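# Place the orange cup upright inside the black bowl

## Task

Put the orange cup into the black bowl so it stands on its base with its open end facing up, and leave it that way without the robot holding it.

## Robot and tools

Robot: two arms, left_arm and right_arm, each ending in a five-finger hand. right_arm has a right hand; left_arm has its mirror image, a left hand. In the scene frame the origin sits at table-top height midway between the nominal arm bases, +z is up, +x points out over the table, and left_arm is on the +y side. Calibrated bases: left_arm at (-0.019, +0.286, 0) m, right_arm at (-0.038, -0.336, 0) m, both nearly unrotated. A camera stand stands behind the arms. Loose objects may occasionally get nudged by something.

Frames: every hand pose, Hand target and velocity an arm reports is in that arm's own base frame. Fixed cameras and the table use the scene frame. Offsets move along the arm's own base axes and rotate about the Hand target's position.

Hand point: a spot 0.05 m in front of the palm and 0.15 m out from the wrist face. Its +z runs along the straight fingers, +y comes out of the palm, +x goes across the palm away from the thumb on the right hand (toward the thumb on the left hand). Straight fingers extend 0.06 to 0.07 m past it along +z and lie 0.06 m behind it along -y. A wrist bracket on the little-finger side can strike things. Arms track commands loosely: resting 1 to 3 cm (sometimes 5 cm) off, usually low, is normal, and small turns can shift the point noticeably. Orientation commands are clipped to within 40 degrees of the measured orientation each step.

The row (28 numbers, each in [-1, 1], always all 28): left_arm dx, dy, dz, rx, ry, rz; left hand little, ring, middle, index, thumb_bend, thumb_turn, force_limit, speed; then the same 14 for right_arm. dx..rz are an offset, not a pose: counted from that arm's Hand target at the start of the action or move; 1.0 equals 0.6 m or 180 degrees; rx, ry, rz form one rotation vector. All zeros re-requests the current Hand target. Finger numbers are absolute targets: +1 straight/open, -1 curled/closed; thumb_turn +1 is beside the palm, -1 across in front of it. force_limit maps -1..+1 to about 0..10 N at the fingertip (0..15 N for the two thumb motors). speed rises from near zero at -1 to full at +0.48 and stays full above that. There is no 'no change' value: to leave a hand alone, resend the eight hand numbers last executed for it (before any were sent, use hand_measured plus hand_force_limit and hand_speed).

Gripping: with thumb_turn at -1 the hand can wrap objects roughly 0.035 to 0.065 m thick, or a handle down to about 0.025 m. A motor only starts when its target changes by 0.002 or more; it stops at the target or at force_limit, then locks. For a soft grip close slowly (speed -0.94 or less). To grip harder, raise force_limit and send a more-closed target than hand_measured; to loosen, send a more-open one.

Tools:
execute_actions(actions, cameras): actions is a list of actions; each is a table of up to 15 rows, one per 1/30 s step, every row measured from the action's start pose; a short table holds its last row. Images return only for an empty list or when cameras names some ("all", or camera names).
move(target, speed, blend, blocking, cameras): target is one 28-number row or up to 15 rows, all offsets from the same starting Hand targets. Hand points travel straight, ending together, 0.5 s minimum, capped at 10 s. speed is m/s, 0.002 to 4.3, default 0.25 (turn rate twice that in rad/s), one value or one per target. blend is a corner radius in m; 0 means stop at each target. blocking=false returns early while motion continues. Moves do not avoid obstacles or the other arm; faster moves hit harder and overshoot more. Avoid paths close to an arm's own base.
wait(seconds 0 to 10, cameras): lets time pass holding commands.
stop(cameras): brakes a running move.
zoom_image(camera, region [x0, y0, x1, y1] in pixels, up to 504 by 504): enlarges part of the latest image.
show_instructions(): displays the reference pages.
finished_scene(scene): ends the scene; pass the current scene number. Only call once the cup stands in the bowl unaided.

Cameras: cam_high (fixed), cam_left_wrist, cam_right_wrist, each 672x504.

Results: end_effector_position (m) and end_effector_quat_wxyz per arm in its base frame; Hand target (origin for the next offsets); Joint positions, Joint velocities (may be omitted when within noise), joint torques; hand_measured, hand_stopped_by (moving, target, force, stalled, fault), hand_load_n (positive means pushed open; near 0 after losing a grip), hand_force_limit, hand_speed, each six values in motor order. Action calls also list some mid-motion positions. A move adds a 'move:' line: done, off_target, moving, held or fault, plus limits=paced (pose clipped) or limits=held (steps withheld). MOTOR HOT warns of heating; OVER-TEMPERATURE FAULT means the arm went limp for 30 s or more.

Avoid: dropping the cup or releasing it while it moves, fast collisions, hard presses against the table or bowl, excessive finger force, the two hands squeezing each other, anything leaving the table, and long stretched-out or stalled pushes that overheat motors. To end a push, command a target back past the hand point.

Each tool is called as name([rows], argument=value, ...), one row to a line, values as JSON.

Reference images:

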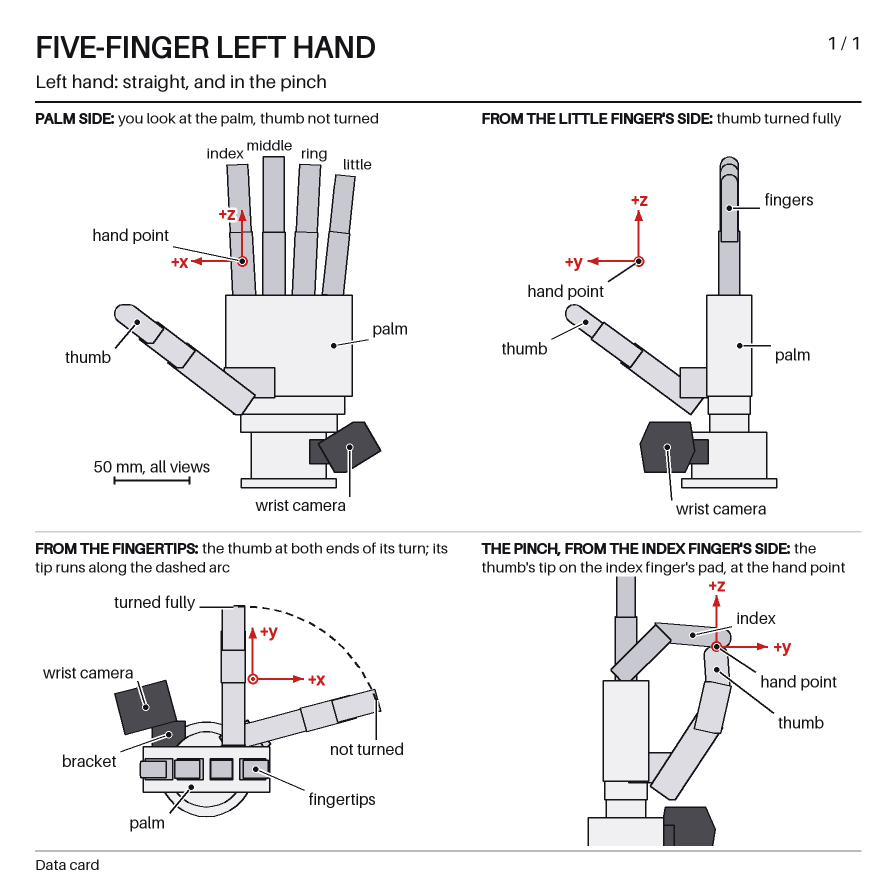

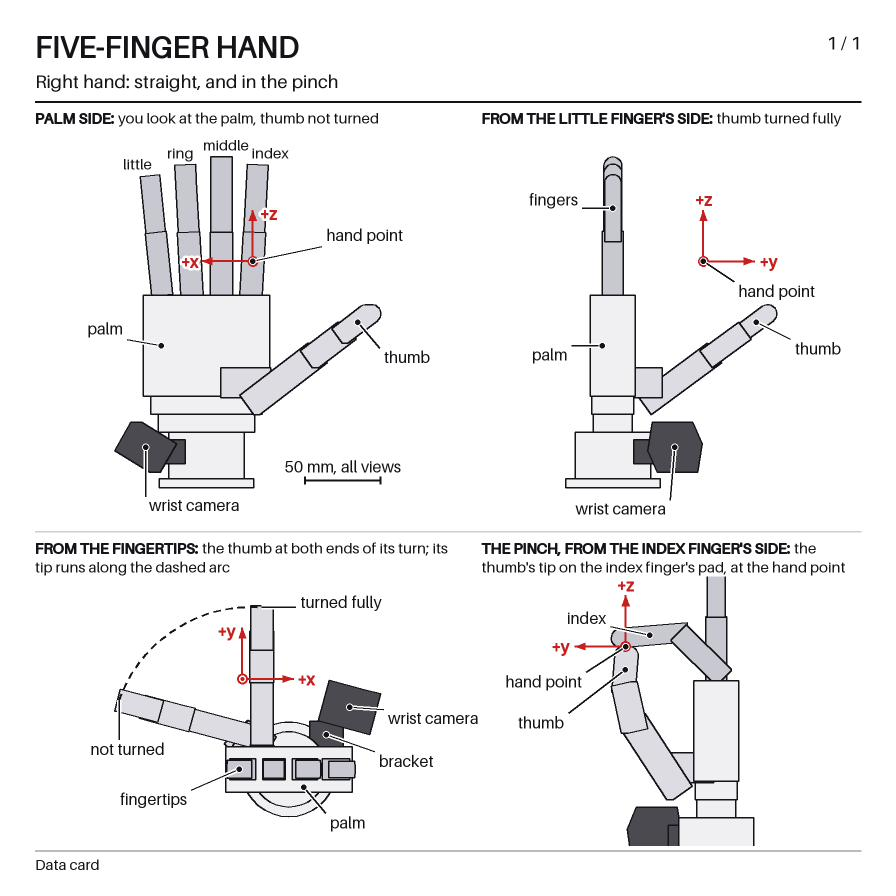

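## Session

execute_actions(actions=[])

Scene clock: 0.00 s.
left_arm: end_effector_position=(+0.4377, +0.2796, +0.2108) hand_measured=(+1.000, +1.000, +1.000, +1.000, +1.000, +1.000) hand_load_n=(+0.0, +0.0, +0.0, +0.0, +0.0, +0.0) hand_stopped_by=(target, target, target, target, target, target) hand_force_limit=0.00 hand_speed=-0.80 end_effector_quat_wxyz=(+0.254, -0.586, +0.754, -0.150) | right_arm: end_effector_position=(+0.2687, +0.3743, +0.1557) hand_measured=(+1.000, +1.000, +1.000, +1.000, +1.000, +1.000) hand_load_n=(+0.0, +0.0, +0.0, +0.0, +0.0, +0.0) hand_stopped_by=(target, target, target, target, target, target) hand_force_limit=0.00 hand_speed=-0.80 end_effector_quat_wxyz=(+0.479, -0.231, +0.828, +0.177)
Joint positions: left_arm=[0.631 1.484 1.377 -0.925 0.277 0.804] | right_arm=[0.968 1.087 0.397 0.166 0.299 1.821]
Joint velocities: within noise
Joint torques (N m): no reading
Heat: left arm: hottest waist 29 °C; right arm: hottest elbow 30 °C.
Hand target: left_arm +0.4450, +0.2850, +0.2239; +0.268, -0.582, +0.753, -0.151 | right_arm +0.2726, +0.3800, +0.1661; +0.486, -0.228, +0.824, +0.183

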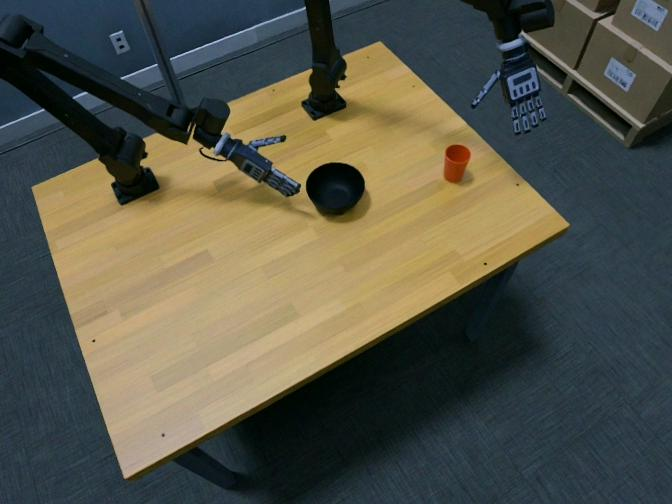

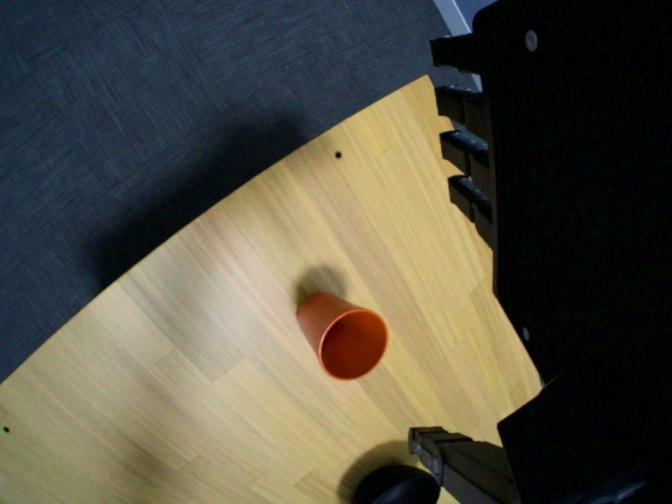

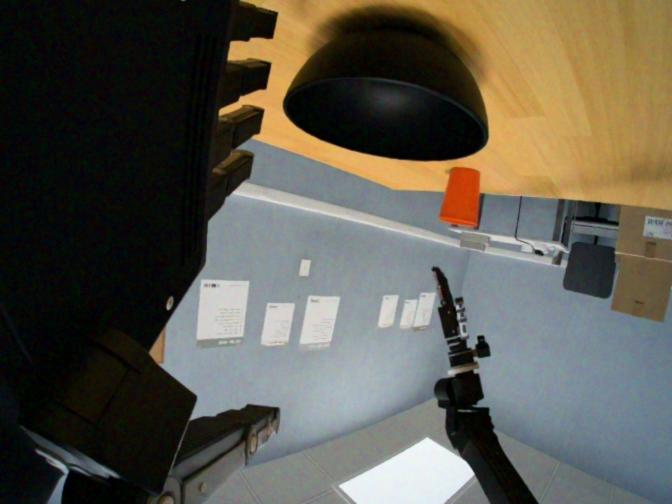

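zoom_image(camera="cam_high", region=[270, 100, 510, 280])

zoom_image(camera="cam_high", region=[90, 60, 370, 270])

Scaled by 2.100 from the camera's 672x504 image, which has a finer 960x720 frame.

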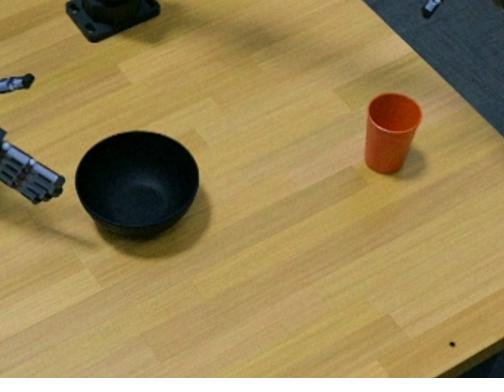

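Scaled by 1.800 from the camera's 672x504 image, which has a finer 960x720 frame.

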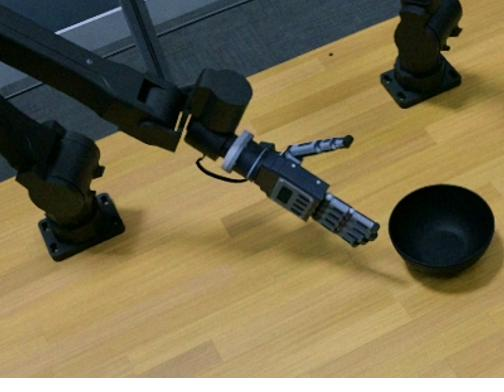

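move(target=[-0.0232,-0.1948,-0.0648,-0.0709,-0.0662,0.1339, 1,1,1,1,1,-1,-0.4,0.0, 0.0457,-0.4333,0.09,0,0,0, 1,1,1,1,1,1,0,-0.8], speed=0.25, cameras=["all"])

Scene clock: 136.83 s.
left_arm: end_effector_position=(+0.4277, +0.1731, +0.1806) hand_measured=(+1.000, +1.000, +1.000, +1.000, +1.000, -1.000) hand_load_n=(+0.0, +0.0, +0.0, +0.0, -0.5, +0.5) hand_stopped_by=(target, target, target, target, target, target) hand_force_limit=-0.40 hand_speed=0.00 end_effector_quat_wxyz=(-0.297, +0.738, -0.563, +0.226) | right_arm: end_effector_position=(+0.2882, +0.1254, +0.1975) hand_measured=(+1.000, +1.000, +1.000, +1.000, +1.000, +1.000) hand_load_n=(+0.0, +0.5, +0.0, +0.0, +0.0, +0.0) hand_stopped_by=(target, target, target, target, target, target) hand_force_limit=0.00 hand_speed=-0.80 end_effector_quat_wxyz=(+0.471, -0.225, +0.831, +0.193)
Joint positions: left_arm=[0.496 1.221 0.975 -0.573 0.157 0.166] | right_arm=[-0.19 0.605 0.348 -0.432 -0.713 1.2]
Joint torques (N m): left_arm=[-1.44 -7.47 10.78 2.13 -0.09 -0.03] | right_arm=[-0.44 1.49 14.98 1.13 -0.54 -0.15]
Heat: left arm: hottest elbow 41 °C; right arm: hottest elbow 40 °C.
Hand target: left_arm +0.4311, +0.1681, +0.1850; -0.304, +0.733, -0.562, +0.233 | right_arm +0.3001, +0.1200, +0.2201; +0.486, -0.228, +0.824, +0.183
Off the commanded pose: left_arm 0.008 m, 1 deg | right_arm 0.026 m, 2 deg.
move: off_target (right_arm)

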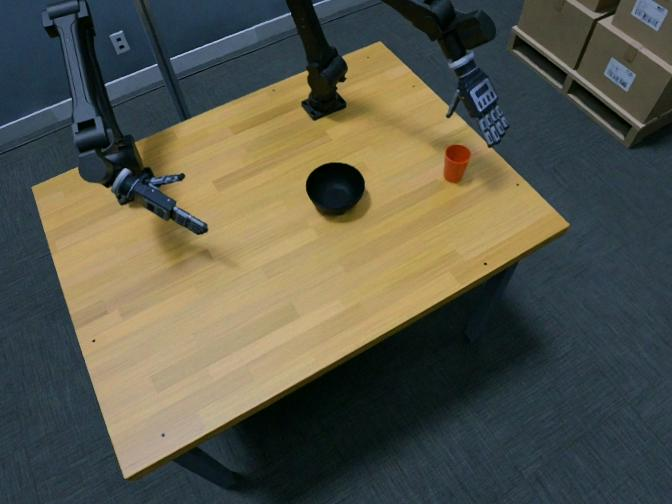

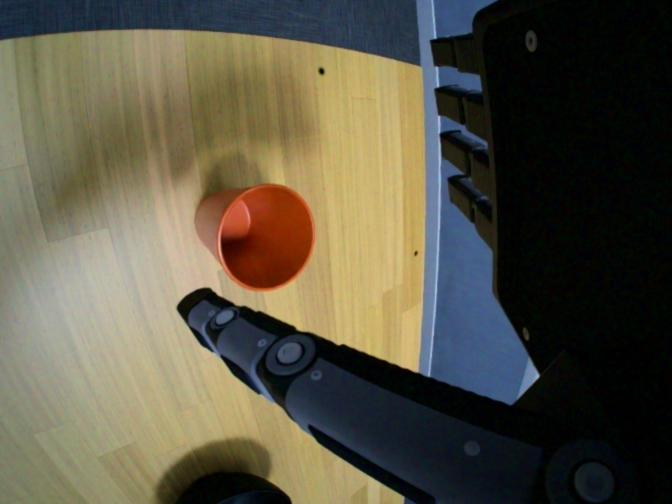

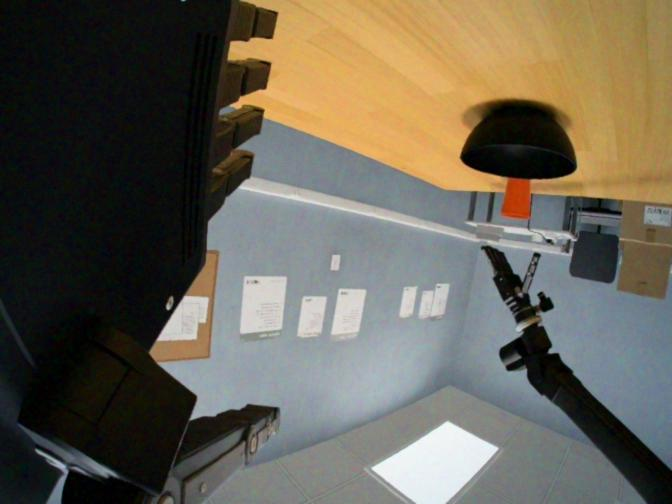

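zoom_image(camera="cam_high", region=[400, 20, 540, 200])

zoom_image(camera="cam_left_wrist", region=[120, 20, 500, 504])

Scaled by 2.800 from the camera's 672x504 image, which has a finer 960x720 frame.

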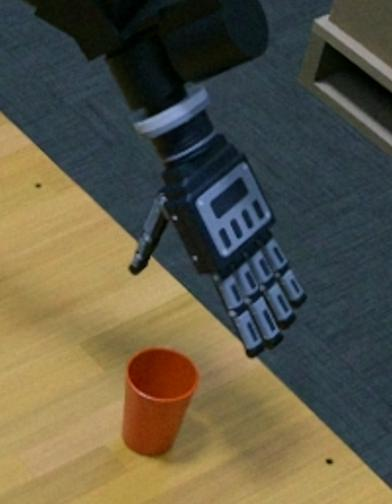

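Scaled by 1.041 from the camera's 672x504 image, which has a finer 960x720 frame.

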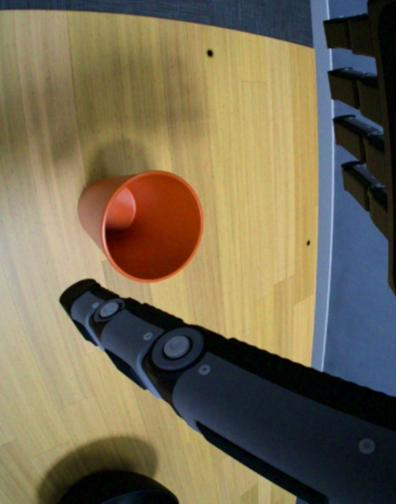

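move(target=[0.0223,-0.0085,-0.0917,0,0,0, 1,1,1,1,1,-1,-0.4,0.0, 0,0,0,0,0,0, 1,1,1,1,1,1,0,-0.8], speed=0.15, cameras=["cam_high","cam_left_wrist"])

zoom_image(camera="cam_high", region=[400, 60, 540, 200])

Scene clock: 168.60 s.
left_arm: end_effector_position=(+0.4389, +0.1671, +0.1309) hand_measured=(+1.000, +1.000, +1.000, +1.000, +1.000, -1.000) hand_load_n=(+0.0, -0.5, +0.0, +0.0, +0.0, +0.0) hand_stopped_by=(target, target, target, target, target, target) hand_force_limit=-0.40 hand_speed=0.00 end_effector_quat_wxyz=(-0.302, +0.735, -0.562, +0.228) | right_arm: end_effector_position=(+0.2881, +0.1254, +0.1974) hand_measured=(+1.000, +1.000, +1.000, +1.000, +1.000, +1.000) hand_load_n=(+0.0, +0.0, +0.5, +0.0, +0.0, +0.0) hand_stopped_by=(target, target, target, target, target, target) hand_force_limit=0.00 hand_speed=-0.80 end_effector_quat_wxyz=(+0.472, -0.226, +0.830, +0.192)
Joint positions: left_arm=[0.467 1.28 0.883 -0.407 0.137 0.146] | right_arm=[-0.19 0.605 0.348 -0.432 -0.713 1.198]
Joint torques (N m): left_arm=[-1.44 -6.65 10.74 2.19 -0.1 -0.03] | right_arm=[-0.38 1.49 15.02 1.09 -0.54 -0.15]
Heat: left arm: hottest elbow 39 °C; right arm: hottest elbow 42 °C.
Hand target: left_arm +0.4444, +0.1629, +0.1299; -0.304, +0.733, -0.562, +0.233 | right_arm +0.3001, +0.1200, +0.2201; +0.486, -0.228, +0.824, +0.182
Off the commanded pose: left_arm 0.007 m, 1 deg | right_arm 0.026 m, 2 deg.
move: off_target (right_arm)
Images, in order (width x height): cam_high 672x504, cam_left_wrist 672x504.

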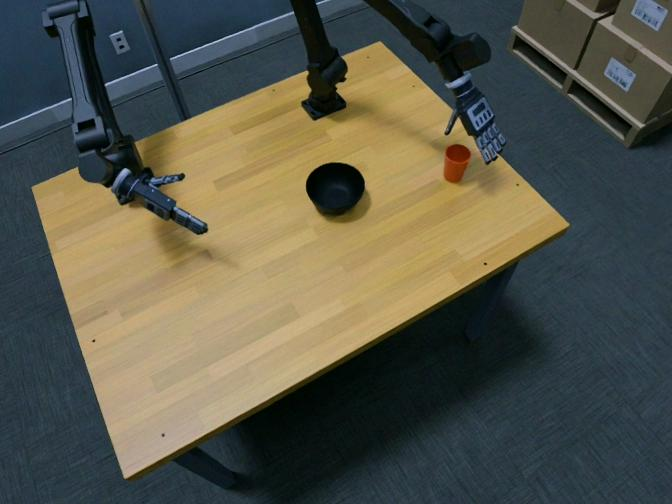

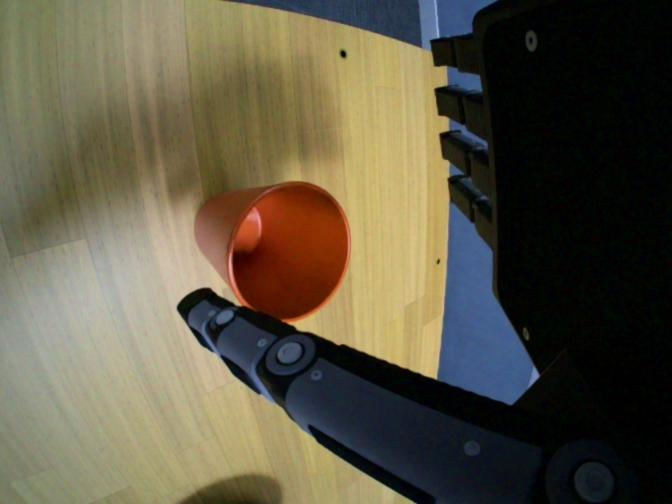

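Scaled by 3.600 from the camera's 672x504 image, which has a finer 960x720 frame.

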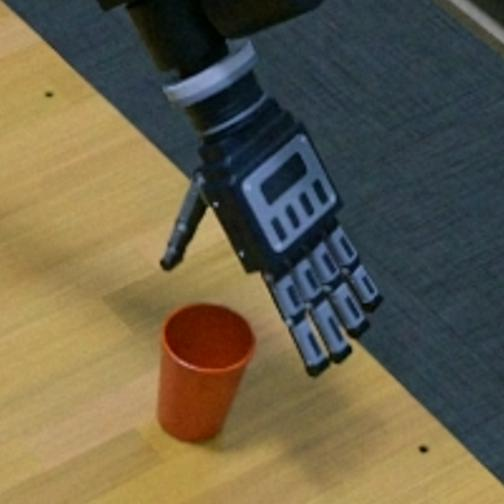

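move(target=[-0.0048,-0.0015,-0.0998,0,0,0, 1,1,1,1,1,-1,-0.4,0.0, 0,0,0,0,0,0, 1,1,1,1,1,1,0,-0.8], speed=0.1, cameras=["cam_high","cam_left_wrist"])

zoom_image(camera="cam_high", region=[400, 60, 540, 200])

Scene clock: 181.23 s.
left_arm: end_effector_position=(+0.4379, +0.1665, +0.0736) hand_measured=(+1.000, +1.000, +1.000, +1.000, +1.000, -1.000) hand_load_n=(+0.0, +0.0, +0.0, +0.0, +0.0, +0.0) hand_stopped_by=(target, target, target, target, target, target) hand_force_limit=-0.40 hand_speed=0.00 end_effector_quat_wxyz=(-0.304, +0.734, -0.561, +0.230) | right_arm: end_effector_position=(+0.2881, +0.1254, +0.1974) hand_measured=(+1.000, +1.000, +1.000, +1.000, +1.000, +1.000) hand_load_n=(+0.0, +0.0, +0.0, +0.0, -0.5, +0.0) hand_stopped_by=(target, target, target, target, target, target) hand_force_limit=0.00 hand_speed=-0.80 end_effector_quat_wxyz=(+0.472, -0.226, +0.830, +0.192)
Joint positions: left_arm=[0.467 1.356 0.78 -0.222 0.137 0.146] | right_arm=[-0.19 0.605 0.348 -0.432 -0.713 1.198]
Joint torques (N m): left_arm=[-1.32 -6.71 9.7 2.11 -0.07 -0.02] | right_arm=[-0.44 1.49 15.01 1.13 -0.55 -0.14]
Heat: left arm: hottest elbow 39 °C; right arm: hottest elbow 43 °C.
Hand target: left_arm +0.4415, +0.1620, +0.0700; -0.304, +0.733, -0.562, +0.233 | right_arm +0.3001, +0.1200, +0.2201; +0.486, -0.228, +0.824, +0.182
Off the commanded pose: left_arm 0.007 m, 0 deg | right_arm 0.026 m, 2 deg.
move: off_target (right_arm)
Images, in order (width x height): cam_high 672x504, cam_left_wrist 672x504.

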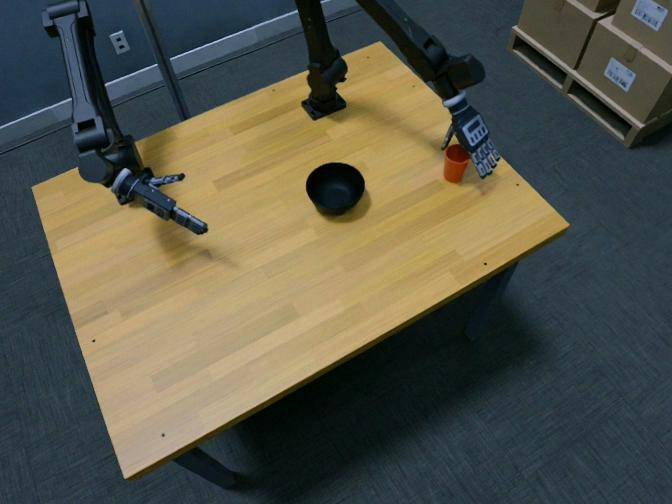

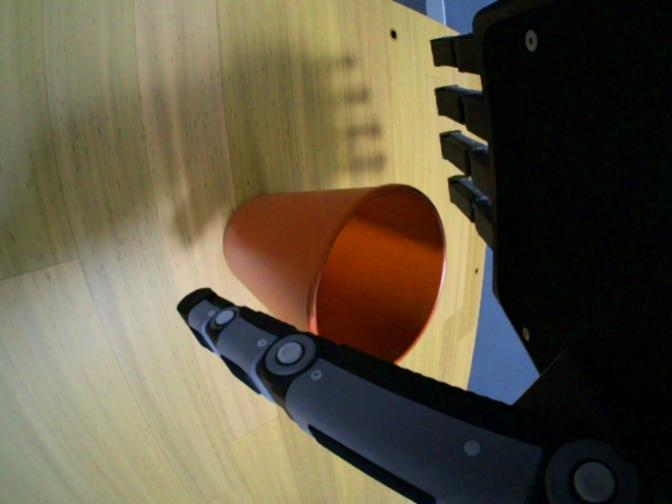

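Scaled by 3.600 from the camera's 672x504 image, which has a finer 960x720 frame.

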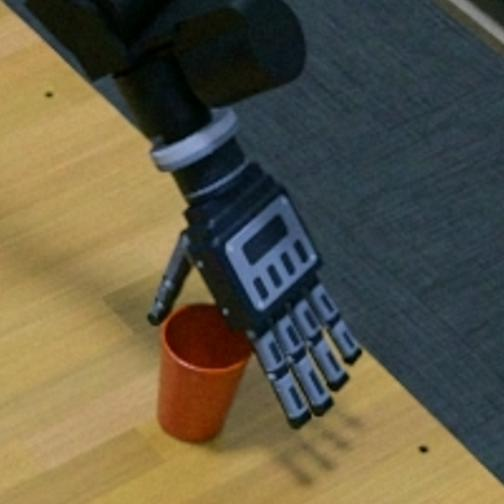

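move(target=[0,0,0,0,0,0, 1,1,0,0,0,-1,-0.5,-0.94, 0,0,0,0,0,0, 1,1,1,1,1,1,0,-0.8], speed=0.1, cameras=["cam_high","cam_left_wrist"])

zoom_image(camera="cam_high", region=[400, 60, 540, 200])

Scene clock: 199.63 s.
left_arm: end_effector_position=(+0.4379, +0.1665, +0.0736) hand_measured=(+1.000, +1.000, +0.170, +0.300, +0.618, -1.000) hand_load_n=(+0.0, +0.0, +0.0, +0.0, +0.0, +0.0) hand_stopped_by=(target, target, moving, force, force, target) hand_force_limit=-0.50 hand_speed=-0.94 end_effector_quat_wxyz=(-0.304, +0.734, -0.561, +0.230) | right_arm: end_effector_position=(+0.2881, +0.1254, +0.1974) hand_measured=(+1.000, +1.000, +1.000, +1.000, +1.000, +1.000) hand_load_n=(+0.0, +0.0, +0.0, +0.0, +0.0, +0.0) hand_stopped_by=(target, target, target, target, target, target) hand_force_limit=0.00 hand_speed=-0.80 end_effector_quat_wxyz=(+0.472, -0.226, +0.830, +0.192)
Joint positions: left_arm=[0.467 1.356 0.78 -0.222 0.137 0.146] | right_arm=[-0.19 0.605 0.348 -0.432 -0.713 1.198]
Joint torques (N m): left_arm=[-1.32 -6.71 9.68 2.22 -0.07 -0.02] | right_arm=[-0.38 1.55 14.98 1.11 -0.54 -0.15]
Heat: left arm: hottest elbow 40 °C; right arm: hottest elbow 44 °C.
Hand target: left_arm +0.4415, +0.1620, +0.0700; -0.304, +0.733, -0.562, +0.233 | right_arm +0.3001, +0.1200, +0.2201; +0.486, -0.228, +0.824, +0.182
Off the commanded pose: left_arm 0.007 m, 0 deg | right_arm 0.026 m, 2 deg.
move: moving (left_arm; no rest 5 s after the path's end), off_target (right_arm)
Images, in order (width x height): cam_high 672x504, cam_left_wrist 672x504.

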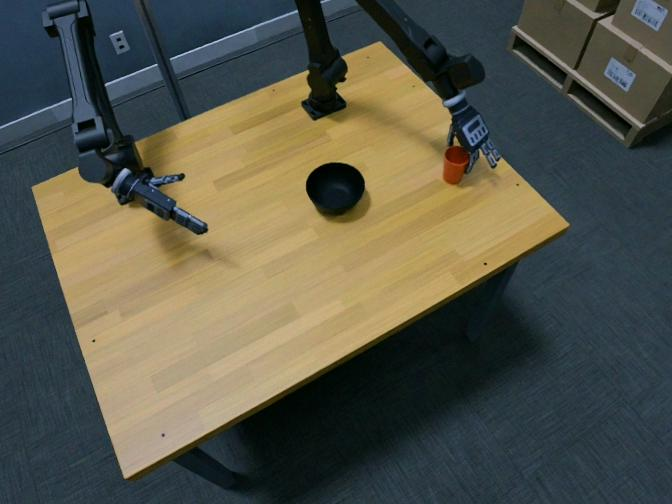

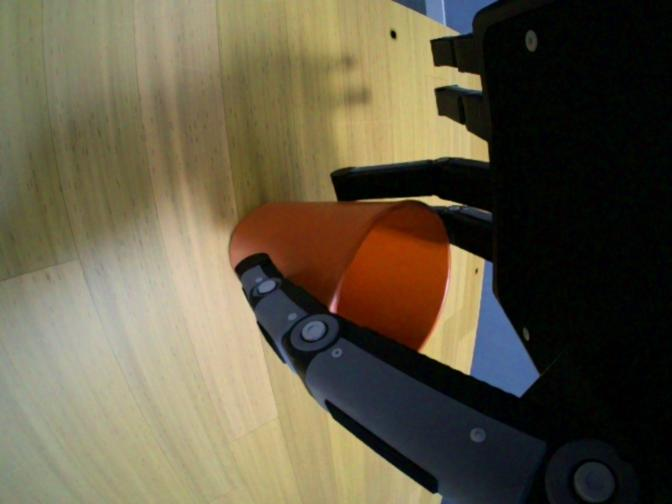

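Scaled by 3.600 from the camera's 672x504 image, which has a finer 960x720 frame.

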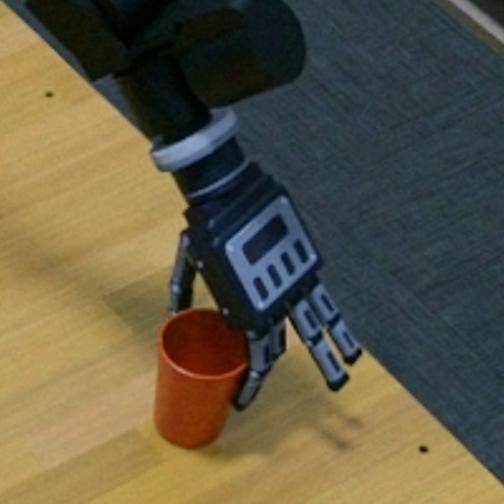

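move([
  [0,0,0,0,0,0, 1,1,1,1,1,-1,-0.5,-0.5, 0,0,0,0,0,0, 1,1,1,1,1,1,0,-0.8],
  [-0.0057,-0.024,0,0,0,0, 1,1,1,1,1,-1,-0.5,-0.5, 0,0,0,0,0,0, 1,1,1,1,1,1,0,-0.8],
], speed=0.1, cameras=["cam_high","cam_left_wrist"])

zoom_image(camera="cam_high", region=[400, 60, 540, 200])

Scene clock: 207.43 s.
left_arm: end_effector_position=(+0.4339, +0.1524, +0.0649) hand_measured=(+1.000, +1.000, +1.000, +1.000, +1.000, -1.000) hand_load_n=(+0.0, +0.0, +0.0, +0.0, -0.5, +0.5) hand_stopped_by=(target, target, target, target, target, target) hand_force_limit=-0.50 hand_speed=-0.50 end_effector_quat_wxyz=(-0.296, +0.738, -0.563, +0.225) | right_arm: end_effector_position=(+0.2881, +0.1254, +0.1974) hand_measured=(+1.000, +1.000, +1.000, +1.000, +1.000, +1.000) hand_load_n=(+0.0, +0.0, +0.0, +0.0, +0.0, +0.0) hand_stopped_by=(target, target, target, target, target, target) hand_force_limit=0.00 hand_speed=-0.80 end_effector_quat_wxyz=(+0.472, -0.226, +0.830, +0.192)
Joint positions: left_arm=[0.438 1.353 0.758 -0.22 0.117 0.125] | right_arm=[-0.19 0.605 0.348 -0.432 -0.713 1.198]
Joint torques (N m): left_arm=[-1.44 -8.06 9.42 2.18 -0.12 -0.06] | right_arm=[-0.44 1.61 15.01 1.11 -0.55 -0.14]
Heat: left arm: hottest elbow 39 °C; right arm: hottest elbow 45 °C.
Hand target: left_arm +0.4381, +0.1477, +0.0701; -0.304, +0.733, -0.562, +0.233 | right_arm +0.3001, +0.1200, +0.2201; +0.486, -0.228, +0.824, +0.182
Off the commanded pose: left_arm 0.008 m, 1 deg | right_arm 0.026 m, 2 deg.
move: off_target (right_arm)
Images, in order (width x height): cam_high 672x504, cam_left_wrist 672x504.

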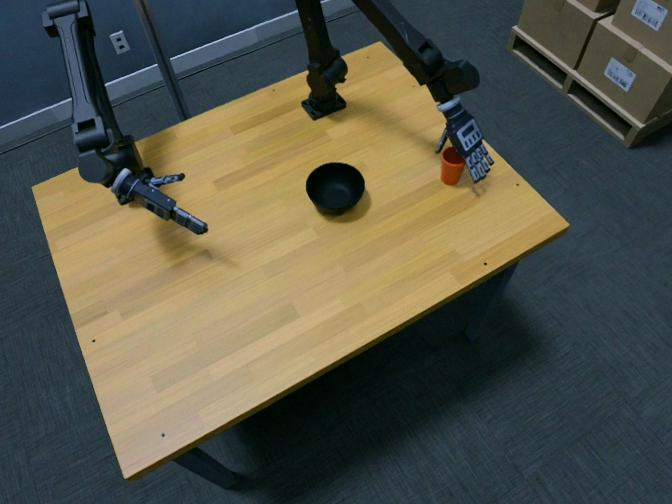

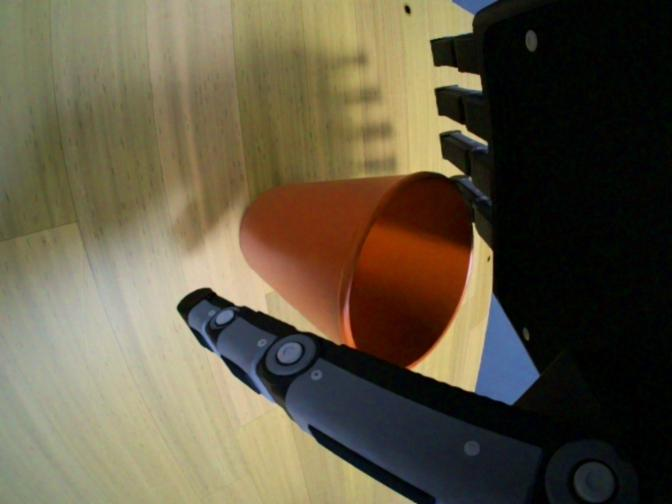

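Scaled by 3.600 from the camera's 672x504 image, which has a finer 960x720 frame.

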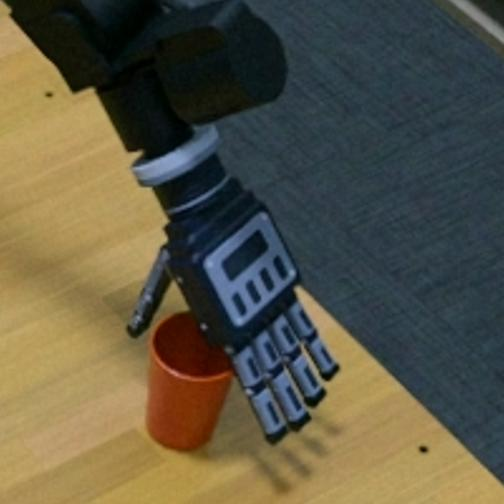

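move([
  [0.004,0.001,0.025,0,0,0, 1,1,1,1,1,-1,-0.5,-0.5, 0,0,0,0,0,0, 1,1,1,1,1,1,0,-0.8],
  [0.0132,-0.0102,0.025,0,0,0, 1,1,1,1,1,-1,-0.5,-0.5, 0,0,0,0,0,0, 1,1,1,1,1,1,0,-0.8],
], speed=0.1, cameras=["cam_high","cam_left_wrist"])

zoom_image(camera="cam_high", region=[400, 60, 540, 200])

Scene clock: 217.20 s.
left_arm: end_effector_position=(+0.4337, +0.1426, +0.0706) hand_measured=(+1.000, +1.000, +1.000, +1.000, +1.000, -1.000) hand_load_n=(+0.0, +0.0, +0.0, +0.0, +0.0, +0.0) hand_stopped_by=(target, target, target, target, target, target) hand_force_limit=-0.50 hand_speed=-0.50 end_effector_quat_wxyz=(-0.295, +0.738, -0.564, +0.224) | right_arm: end_effector_position=(+0.2881, +0.1254, +0.1974) hand_measured=(+1.000, +1.000, +1.000, +1.000, +1.000, +1.000) hand_load_n=(+0.0, +0.0, +0.0, +0.0, +0.0, +0.0) hand_stopped_by=(target, target, target, target, target, target) hand_force_limit=0.00 hand_speed=-0.80 end_effector_quat_wxyz=(+0.472, -0.226, +0.830, +0.192)
Joint positions: left_arm=[0.414 1.333 0.758 -0.242 0.1 0.109] | right_arm=[-0.19 0.605 0.348 -0.432 -0.713 1.198]
Joint torques (N m): left_arm=[-1.38 -7.41 12.59 1.37 -0.12 -0.08] | right_arm=[-0.38 1.44 15.01 1.11 -0.54 -0.14]
Heat: left arm: hottest elbow 39 °C; right arm: hottest elbow 45 °C.
Hand target: left_arm +0.4460, +0.1416, +0.0850; -0.304, +0.733, -0.562, +0.233 | right_arm +0.3001, +0.1200, +0.2201; +0.486, -0.228, +0.824, +0.182
Off the commanded pose: left_arm 0.019 m, 2 deg | right_arm 0.026 m, 2 deg.
move: off_target (left_arm, right_arm)
Images, in order (width x height): cam_high 672x504, cam_left_wrist 672x504.

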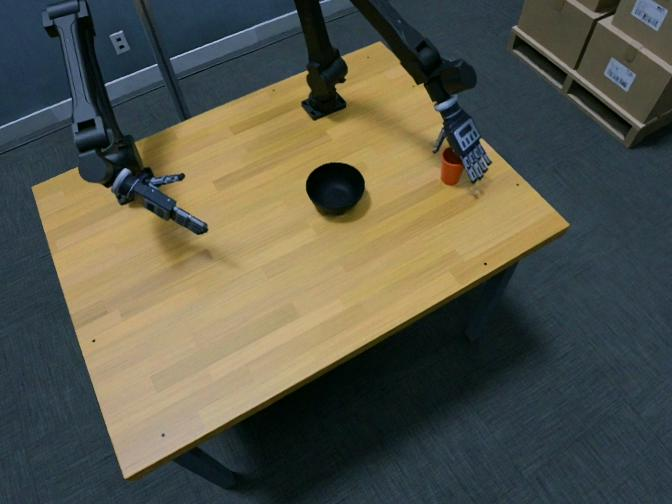

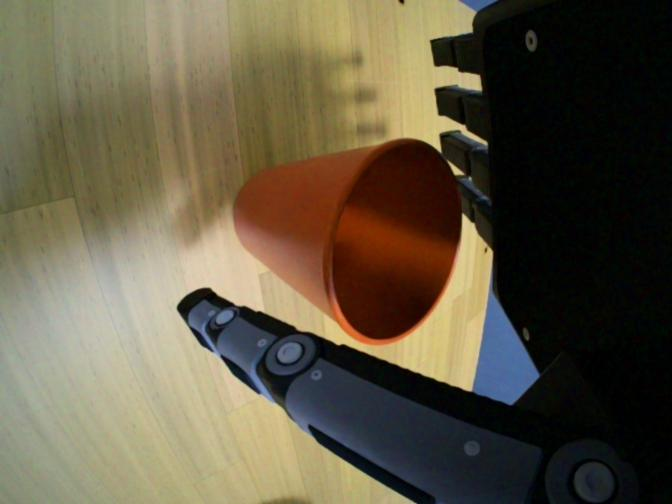

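Scaled by 3.600 from the camera's 672x504 image, which has a finer 960x720 frame.

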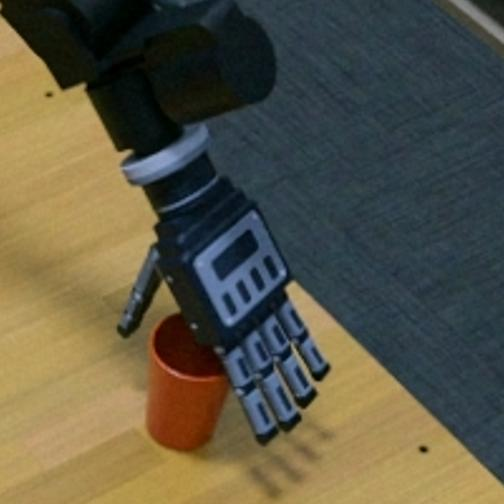

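move([
  [-0.0032,-0.0165,0.05,0,0,0, 1,1,1,1,1,-1,-0.5,-0.5, 0,0,0,0,0,0, 1,1,1,1,1,1,0,-0.8],
  [-0.0032,-0.0165,-0.0142,0,0,0, 1,1,1,1,1,-1,-0.5,-0.5, 0,0,0,0,0,0, 1,1,1,1,1,1,0,-0.8],
], speed=0.1, cameras=["cam_high","cam_left_wrist"])

zoom_image(camera="cam_high", region=[400, 60, 540, 200])

Scene clock: 226.63 s.
left_arm: end_effector_position=(+0.4399, +0.1365, +0.0792) hand_measured=(+1.000, +1.000, +1.000, +1.000, +1.000, -1.000) hand_load_n=(+0.0, +0.0, +0.0, +0.0, +0.0, +0.0) hand_stopped_by=(target, target, target, target, target, target) hand_force_limit=-0.50 hand_speed=-0.50 end_effector_quat_wxyz=(-0.304, +0.735, -0.562, +0.229) | right_arm: end_effector_position=(+0.2881, +0.1254, +0.1974) hand_measured=(+1.000, +1.000, +1.000, +1.000, +1.000, +1.000) hand_load_n=(+0.0, +0.0, +0.0, +0.0, +0.0, +0.0) hand_stopped_by=(target, target, target, target, target, target) hand_force_limit=0.00 hand_speed=-0.80 end_effector_quat_wxyz=(+0.472, -0.226, +0.830, +0.192)
Joint positions: left_arm=[0.392 1.318 0.762 -0.238 0.084 0.092] | right_arm=[-0.19 0.605 0.348 -0.432 -0.713 1.198]
Joint torques (N m): left_arm=[-1.44 -6.3 9.95 2.21 -0.13 -0.03] | right_arm=[-0.38 1.61 14.99 1.13 -0.54 -0.14]
Heat: left arm: hottest elbow 40 °C; right arm: hottest elbow 46 °C.
Hand target: left_arm +0.4441, +0.1317, +0.0766; -0.304, +0.733, -0.562, +0.233 | right_arm +0.3001, +0.1200, +0.2201; +0.486, -0.228, +0.824, +0.182
Off the commanded pose: left_arm 0.007 m, 0 deg | right_arm 0.026 m, 2 deg.
move: off_target (right_arm)
Images, in order (width x height): cam_high 672x504, cam_left_wrist 672x504.

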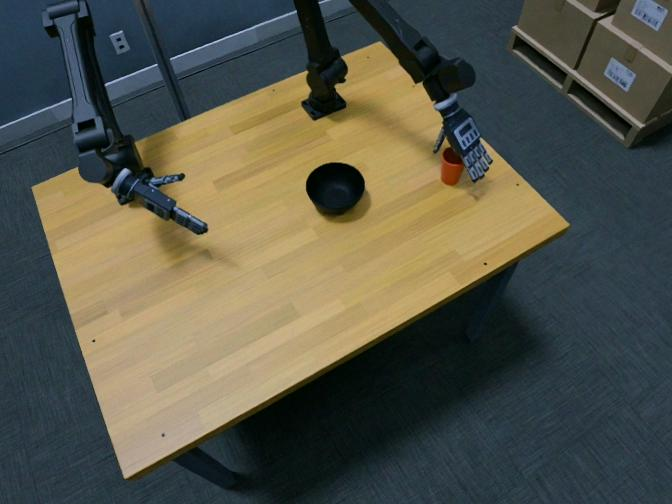

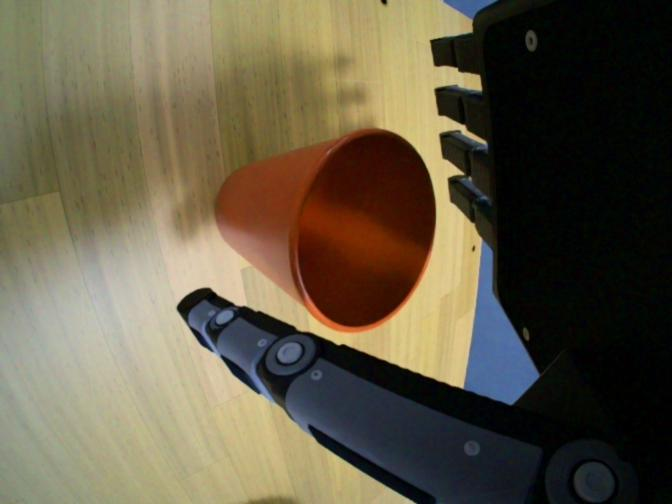

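Scaled by 3.600 from the camera's 672x504 image, which has a finer 960x720 frame.

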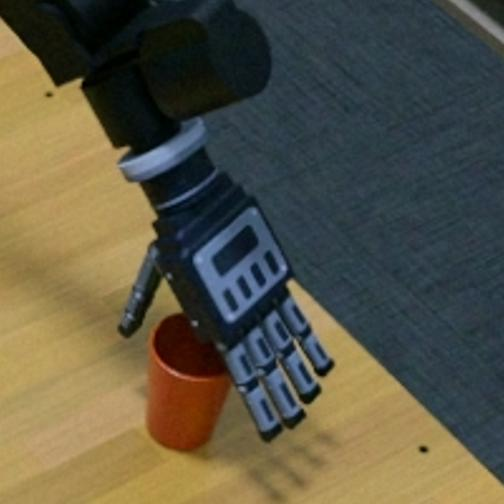

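move(target=[0,0,0,0,0,0, 1,1,0,0,0,-1,-0.5,-0.92, 0,0,0,0,0,0, 1,1,1,1,1,1,0,-0.8], speed=0.1, cameras=["cam_high","cam_left_wrist"])

zoom_image(camera="cam_high", region=[400, 60, 540, 200])

Scene clock: 236.90 s.
left_arm: end_effector_position=(+0.4399, +0.1365, +0.0793) hand_measured=(+1.000, +1.000, +0.322, +0.292, +0.650, -1.000) hand_load_n=(+0.0, +0.0, +2.5, +3.5, +5.0, +0.0) hand_stopped_by=(target, target, force, force, force, target) hand_force_limit=-0.50 hand_speed=-0.92 end_effector_quat_wxyz=(-0.304, +0.735, -0.562, +0.229) | right_arm: end_effector_position=(+0.2881, +0.1254, +0.1974) hand_measured=(+1.000, +1.000, +1.000, +1.000, +1.000, +1.000) hand_load_n=(+0.0, +0.0, +0.0, +0.0, +0.0, +0.0) hand_stopped_by=(target, target, target, target, target, target) hand_force_limit=0.00 hand_speed=-0.80 end_effector_quat_wxyz=(+0.472, -0.226, +0.830, +0.192)
Joint positions: left_arm=[0.392 1.318 0.762 -0.237 0.084 0.092] | right_arm=[-0.19 0.605 0.348 -0.432 -0.713 1.198]
Joint torques (N m): left_arm=[-1.44 -6.3 9.96 2.17 -0.13 -0.03] | right_arm=[-0.32 1.55 15.01 1.11 -0.54 -0.14]
Heat: left arm: hottest elbow 39 °C; right arm: hottest elbow 46 °C.
Hand target: left_arm +0.4442, +0.1317, +0.0766; -0.304, +0.733, -0.562, +0.233 | right_arm +0.3001, +0.1200, +0.2201; +0.486, -0.228, +0.824, +0.182
Off the commanded pose: left_arm 0.007 m, 0 deg | right_arm 0.026 m, 2 deg.
move: off_target (right_arm)
Images, in order (width x height): cam_high 672x504, cam_left_wrist 672x504.

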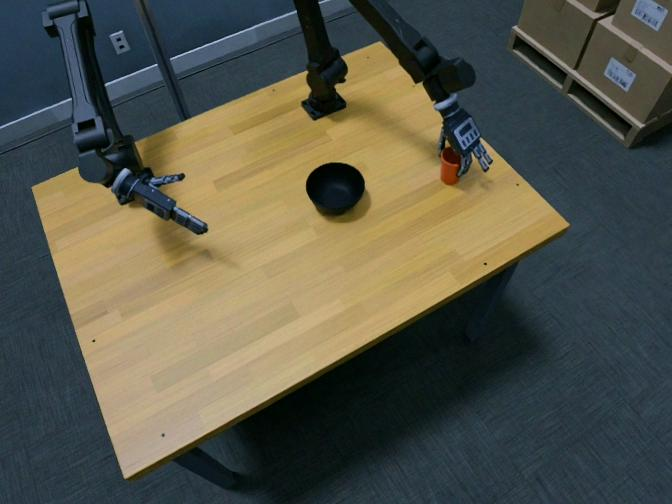

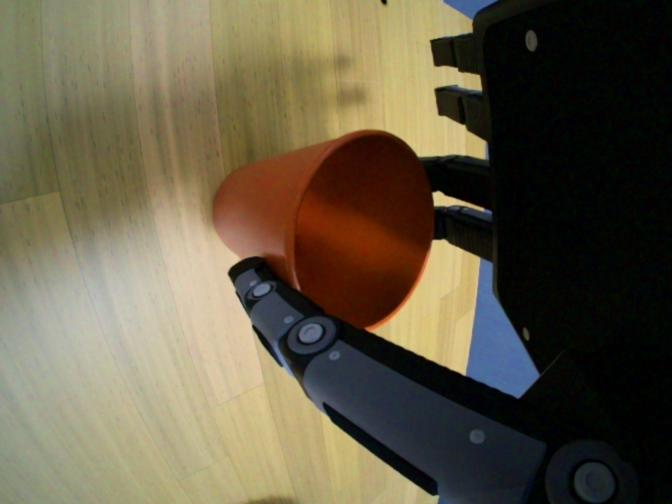

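Scaled by 3.600 from the camera's 672x504 image, which has a finer 960x720 frame.

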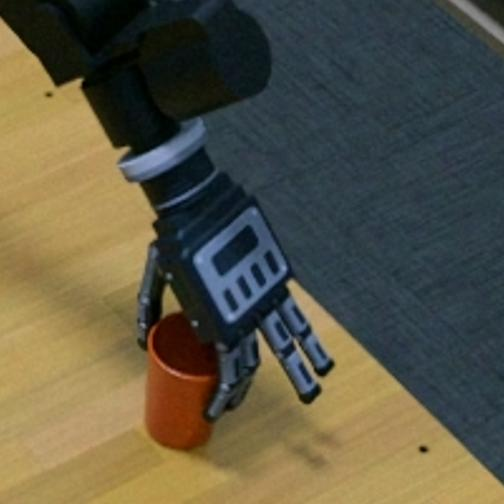

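zoom_image(camera="cam_high", region=[290, 140, 390, 230])

move(target=[0,0,0.2,0,0,0, 1,1,0,0,0,-1,-0.5,-0.92, 0,0,0,0,0,0, 1,1,1,1,1,1,0,-0.8], speed=0.12, cameras=["cam_high","cam_left_wrist"])

Scaled by 5.040 from the camera's 672x504 image, which has a finer 960x720 frame.

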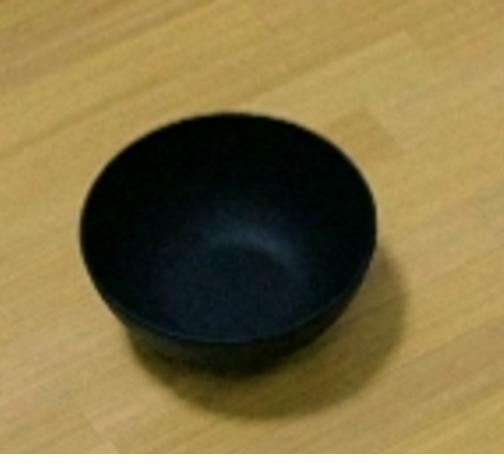

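Scene clock: 241.57 s.
left_arm: end_effector_position=(+0.4241, +0.1299, +0.1633) hand_measured=(+1.000, +1.000, +0.322, +0.292, +0.650, -1.000) hand_load_n=(+0.0, +0.0, +2.0, +4.0, +5.0, +0.0) hand_stopped_by=(target, target, force, force, force, target) hand_force_limit=-0.50 hand_speed=-0.92 end_effector_quat_wxyz=(-0.282, +0.744, -0.566, +0.216) | right_arm: end_effector_position=(+0.2881, +0.1254, +0.1974) hand_measured=(+1.000, +1.000, +1.000, +1.000, +1.000, +1.000) hand_load_n=(+0.0, +0.5, +0.0, +0.0, +0.0, +0.0) hand_stopped_by=(target, target, target, target, target, target) hand_force_limit=0.00 hand_speed=-0.80 end_effector_quat_wxyz=(+0.472, -0.226, +0.830, +0.192)
Joint positions: left_arm=[0.392 1.194 0.919 -0.575 0.084 0.091] | right_arm=[-0.19 0.605 0.348 -0.432 -0.713 1.198]
Joint torques (N m): left_arm=[-1.44 -6.71 16.91 1.43 -0.1 -0.02] | right_arm=[-0.38 1.49 15.01 1.1 -0.54 -0.14]
Heat: left arm: hottest elbow 39 °C; right arm: hottest elbow 46 °C.
Hand target: left_arm +0.4442, +0.1317, +0.1966; -0.304, +0.733, -0.562, +0.233 | right_arm +0.3001, +0.1200, +0.2201; +0.486, -0.228, +0.824, +0.182
Off the commanded pose: left_arm 0.039 m, 3 deg | right_arm 0.026 m, 2 deg.
move: off_target (left_arm, right_arm)
Images, in order (width x height): cam_high 672x504, cam_left_wrist 672x504.

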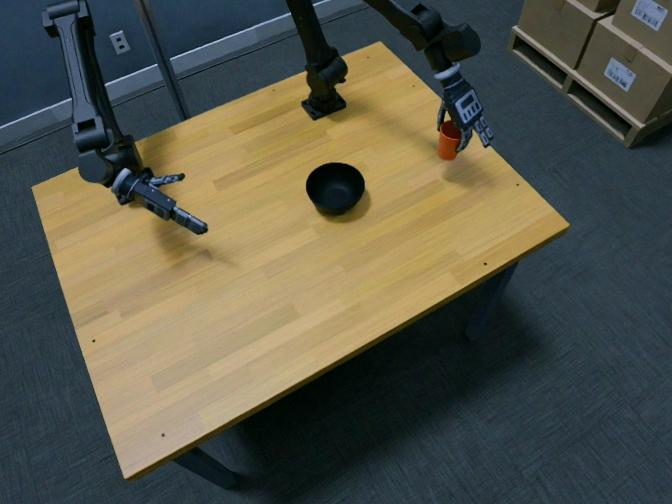

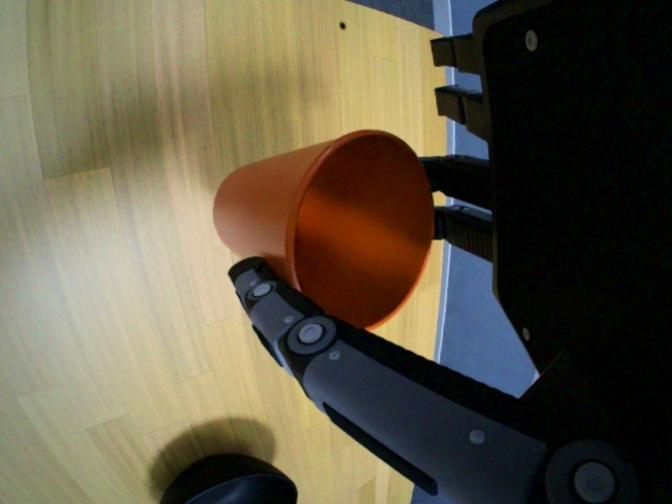

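zoom_image(camera="cam_high", region=[410, 80, 510, 180])

Scaled by 5.040 from the camera's 672x504 image, which has a finer 960x720 frame.

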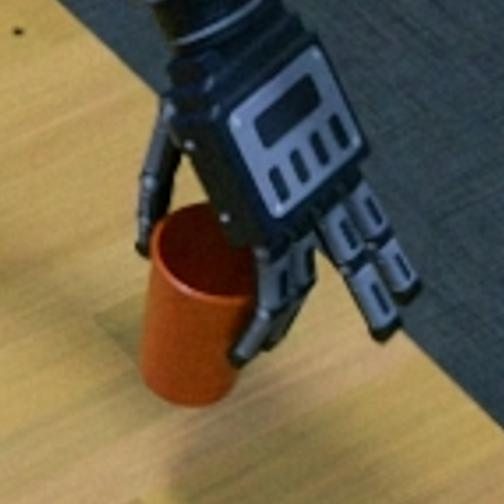

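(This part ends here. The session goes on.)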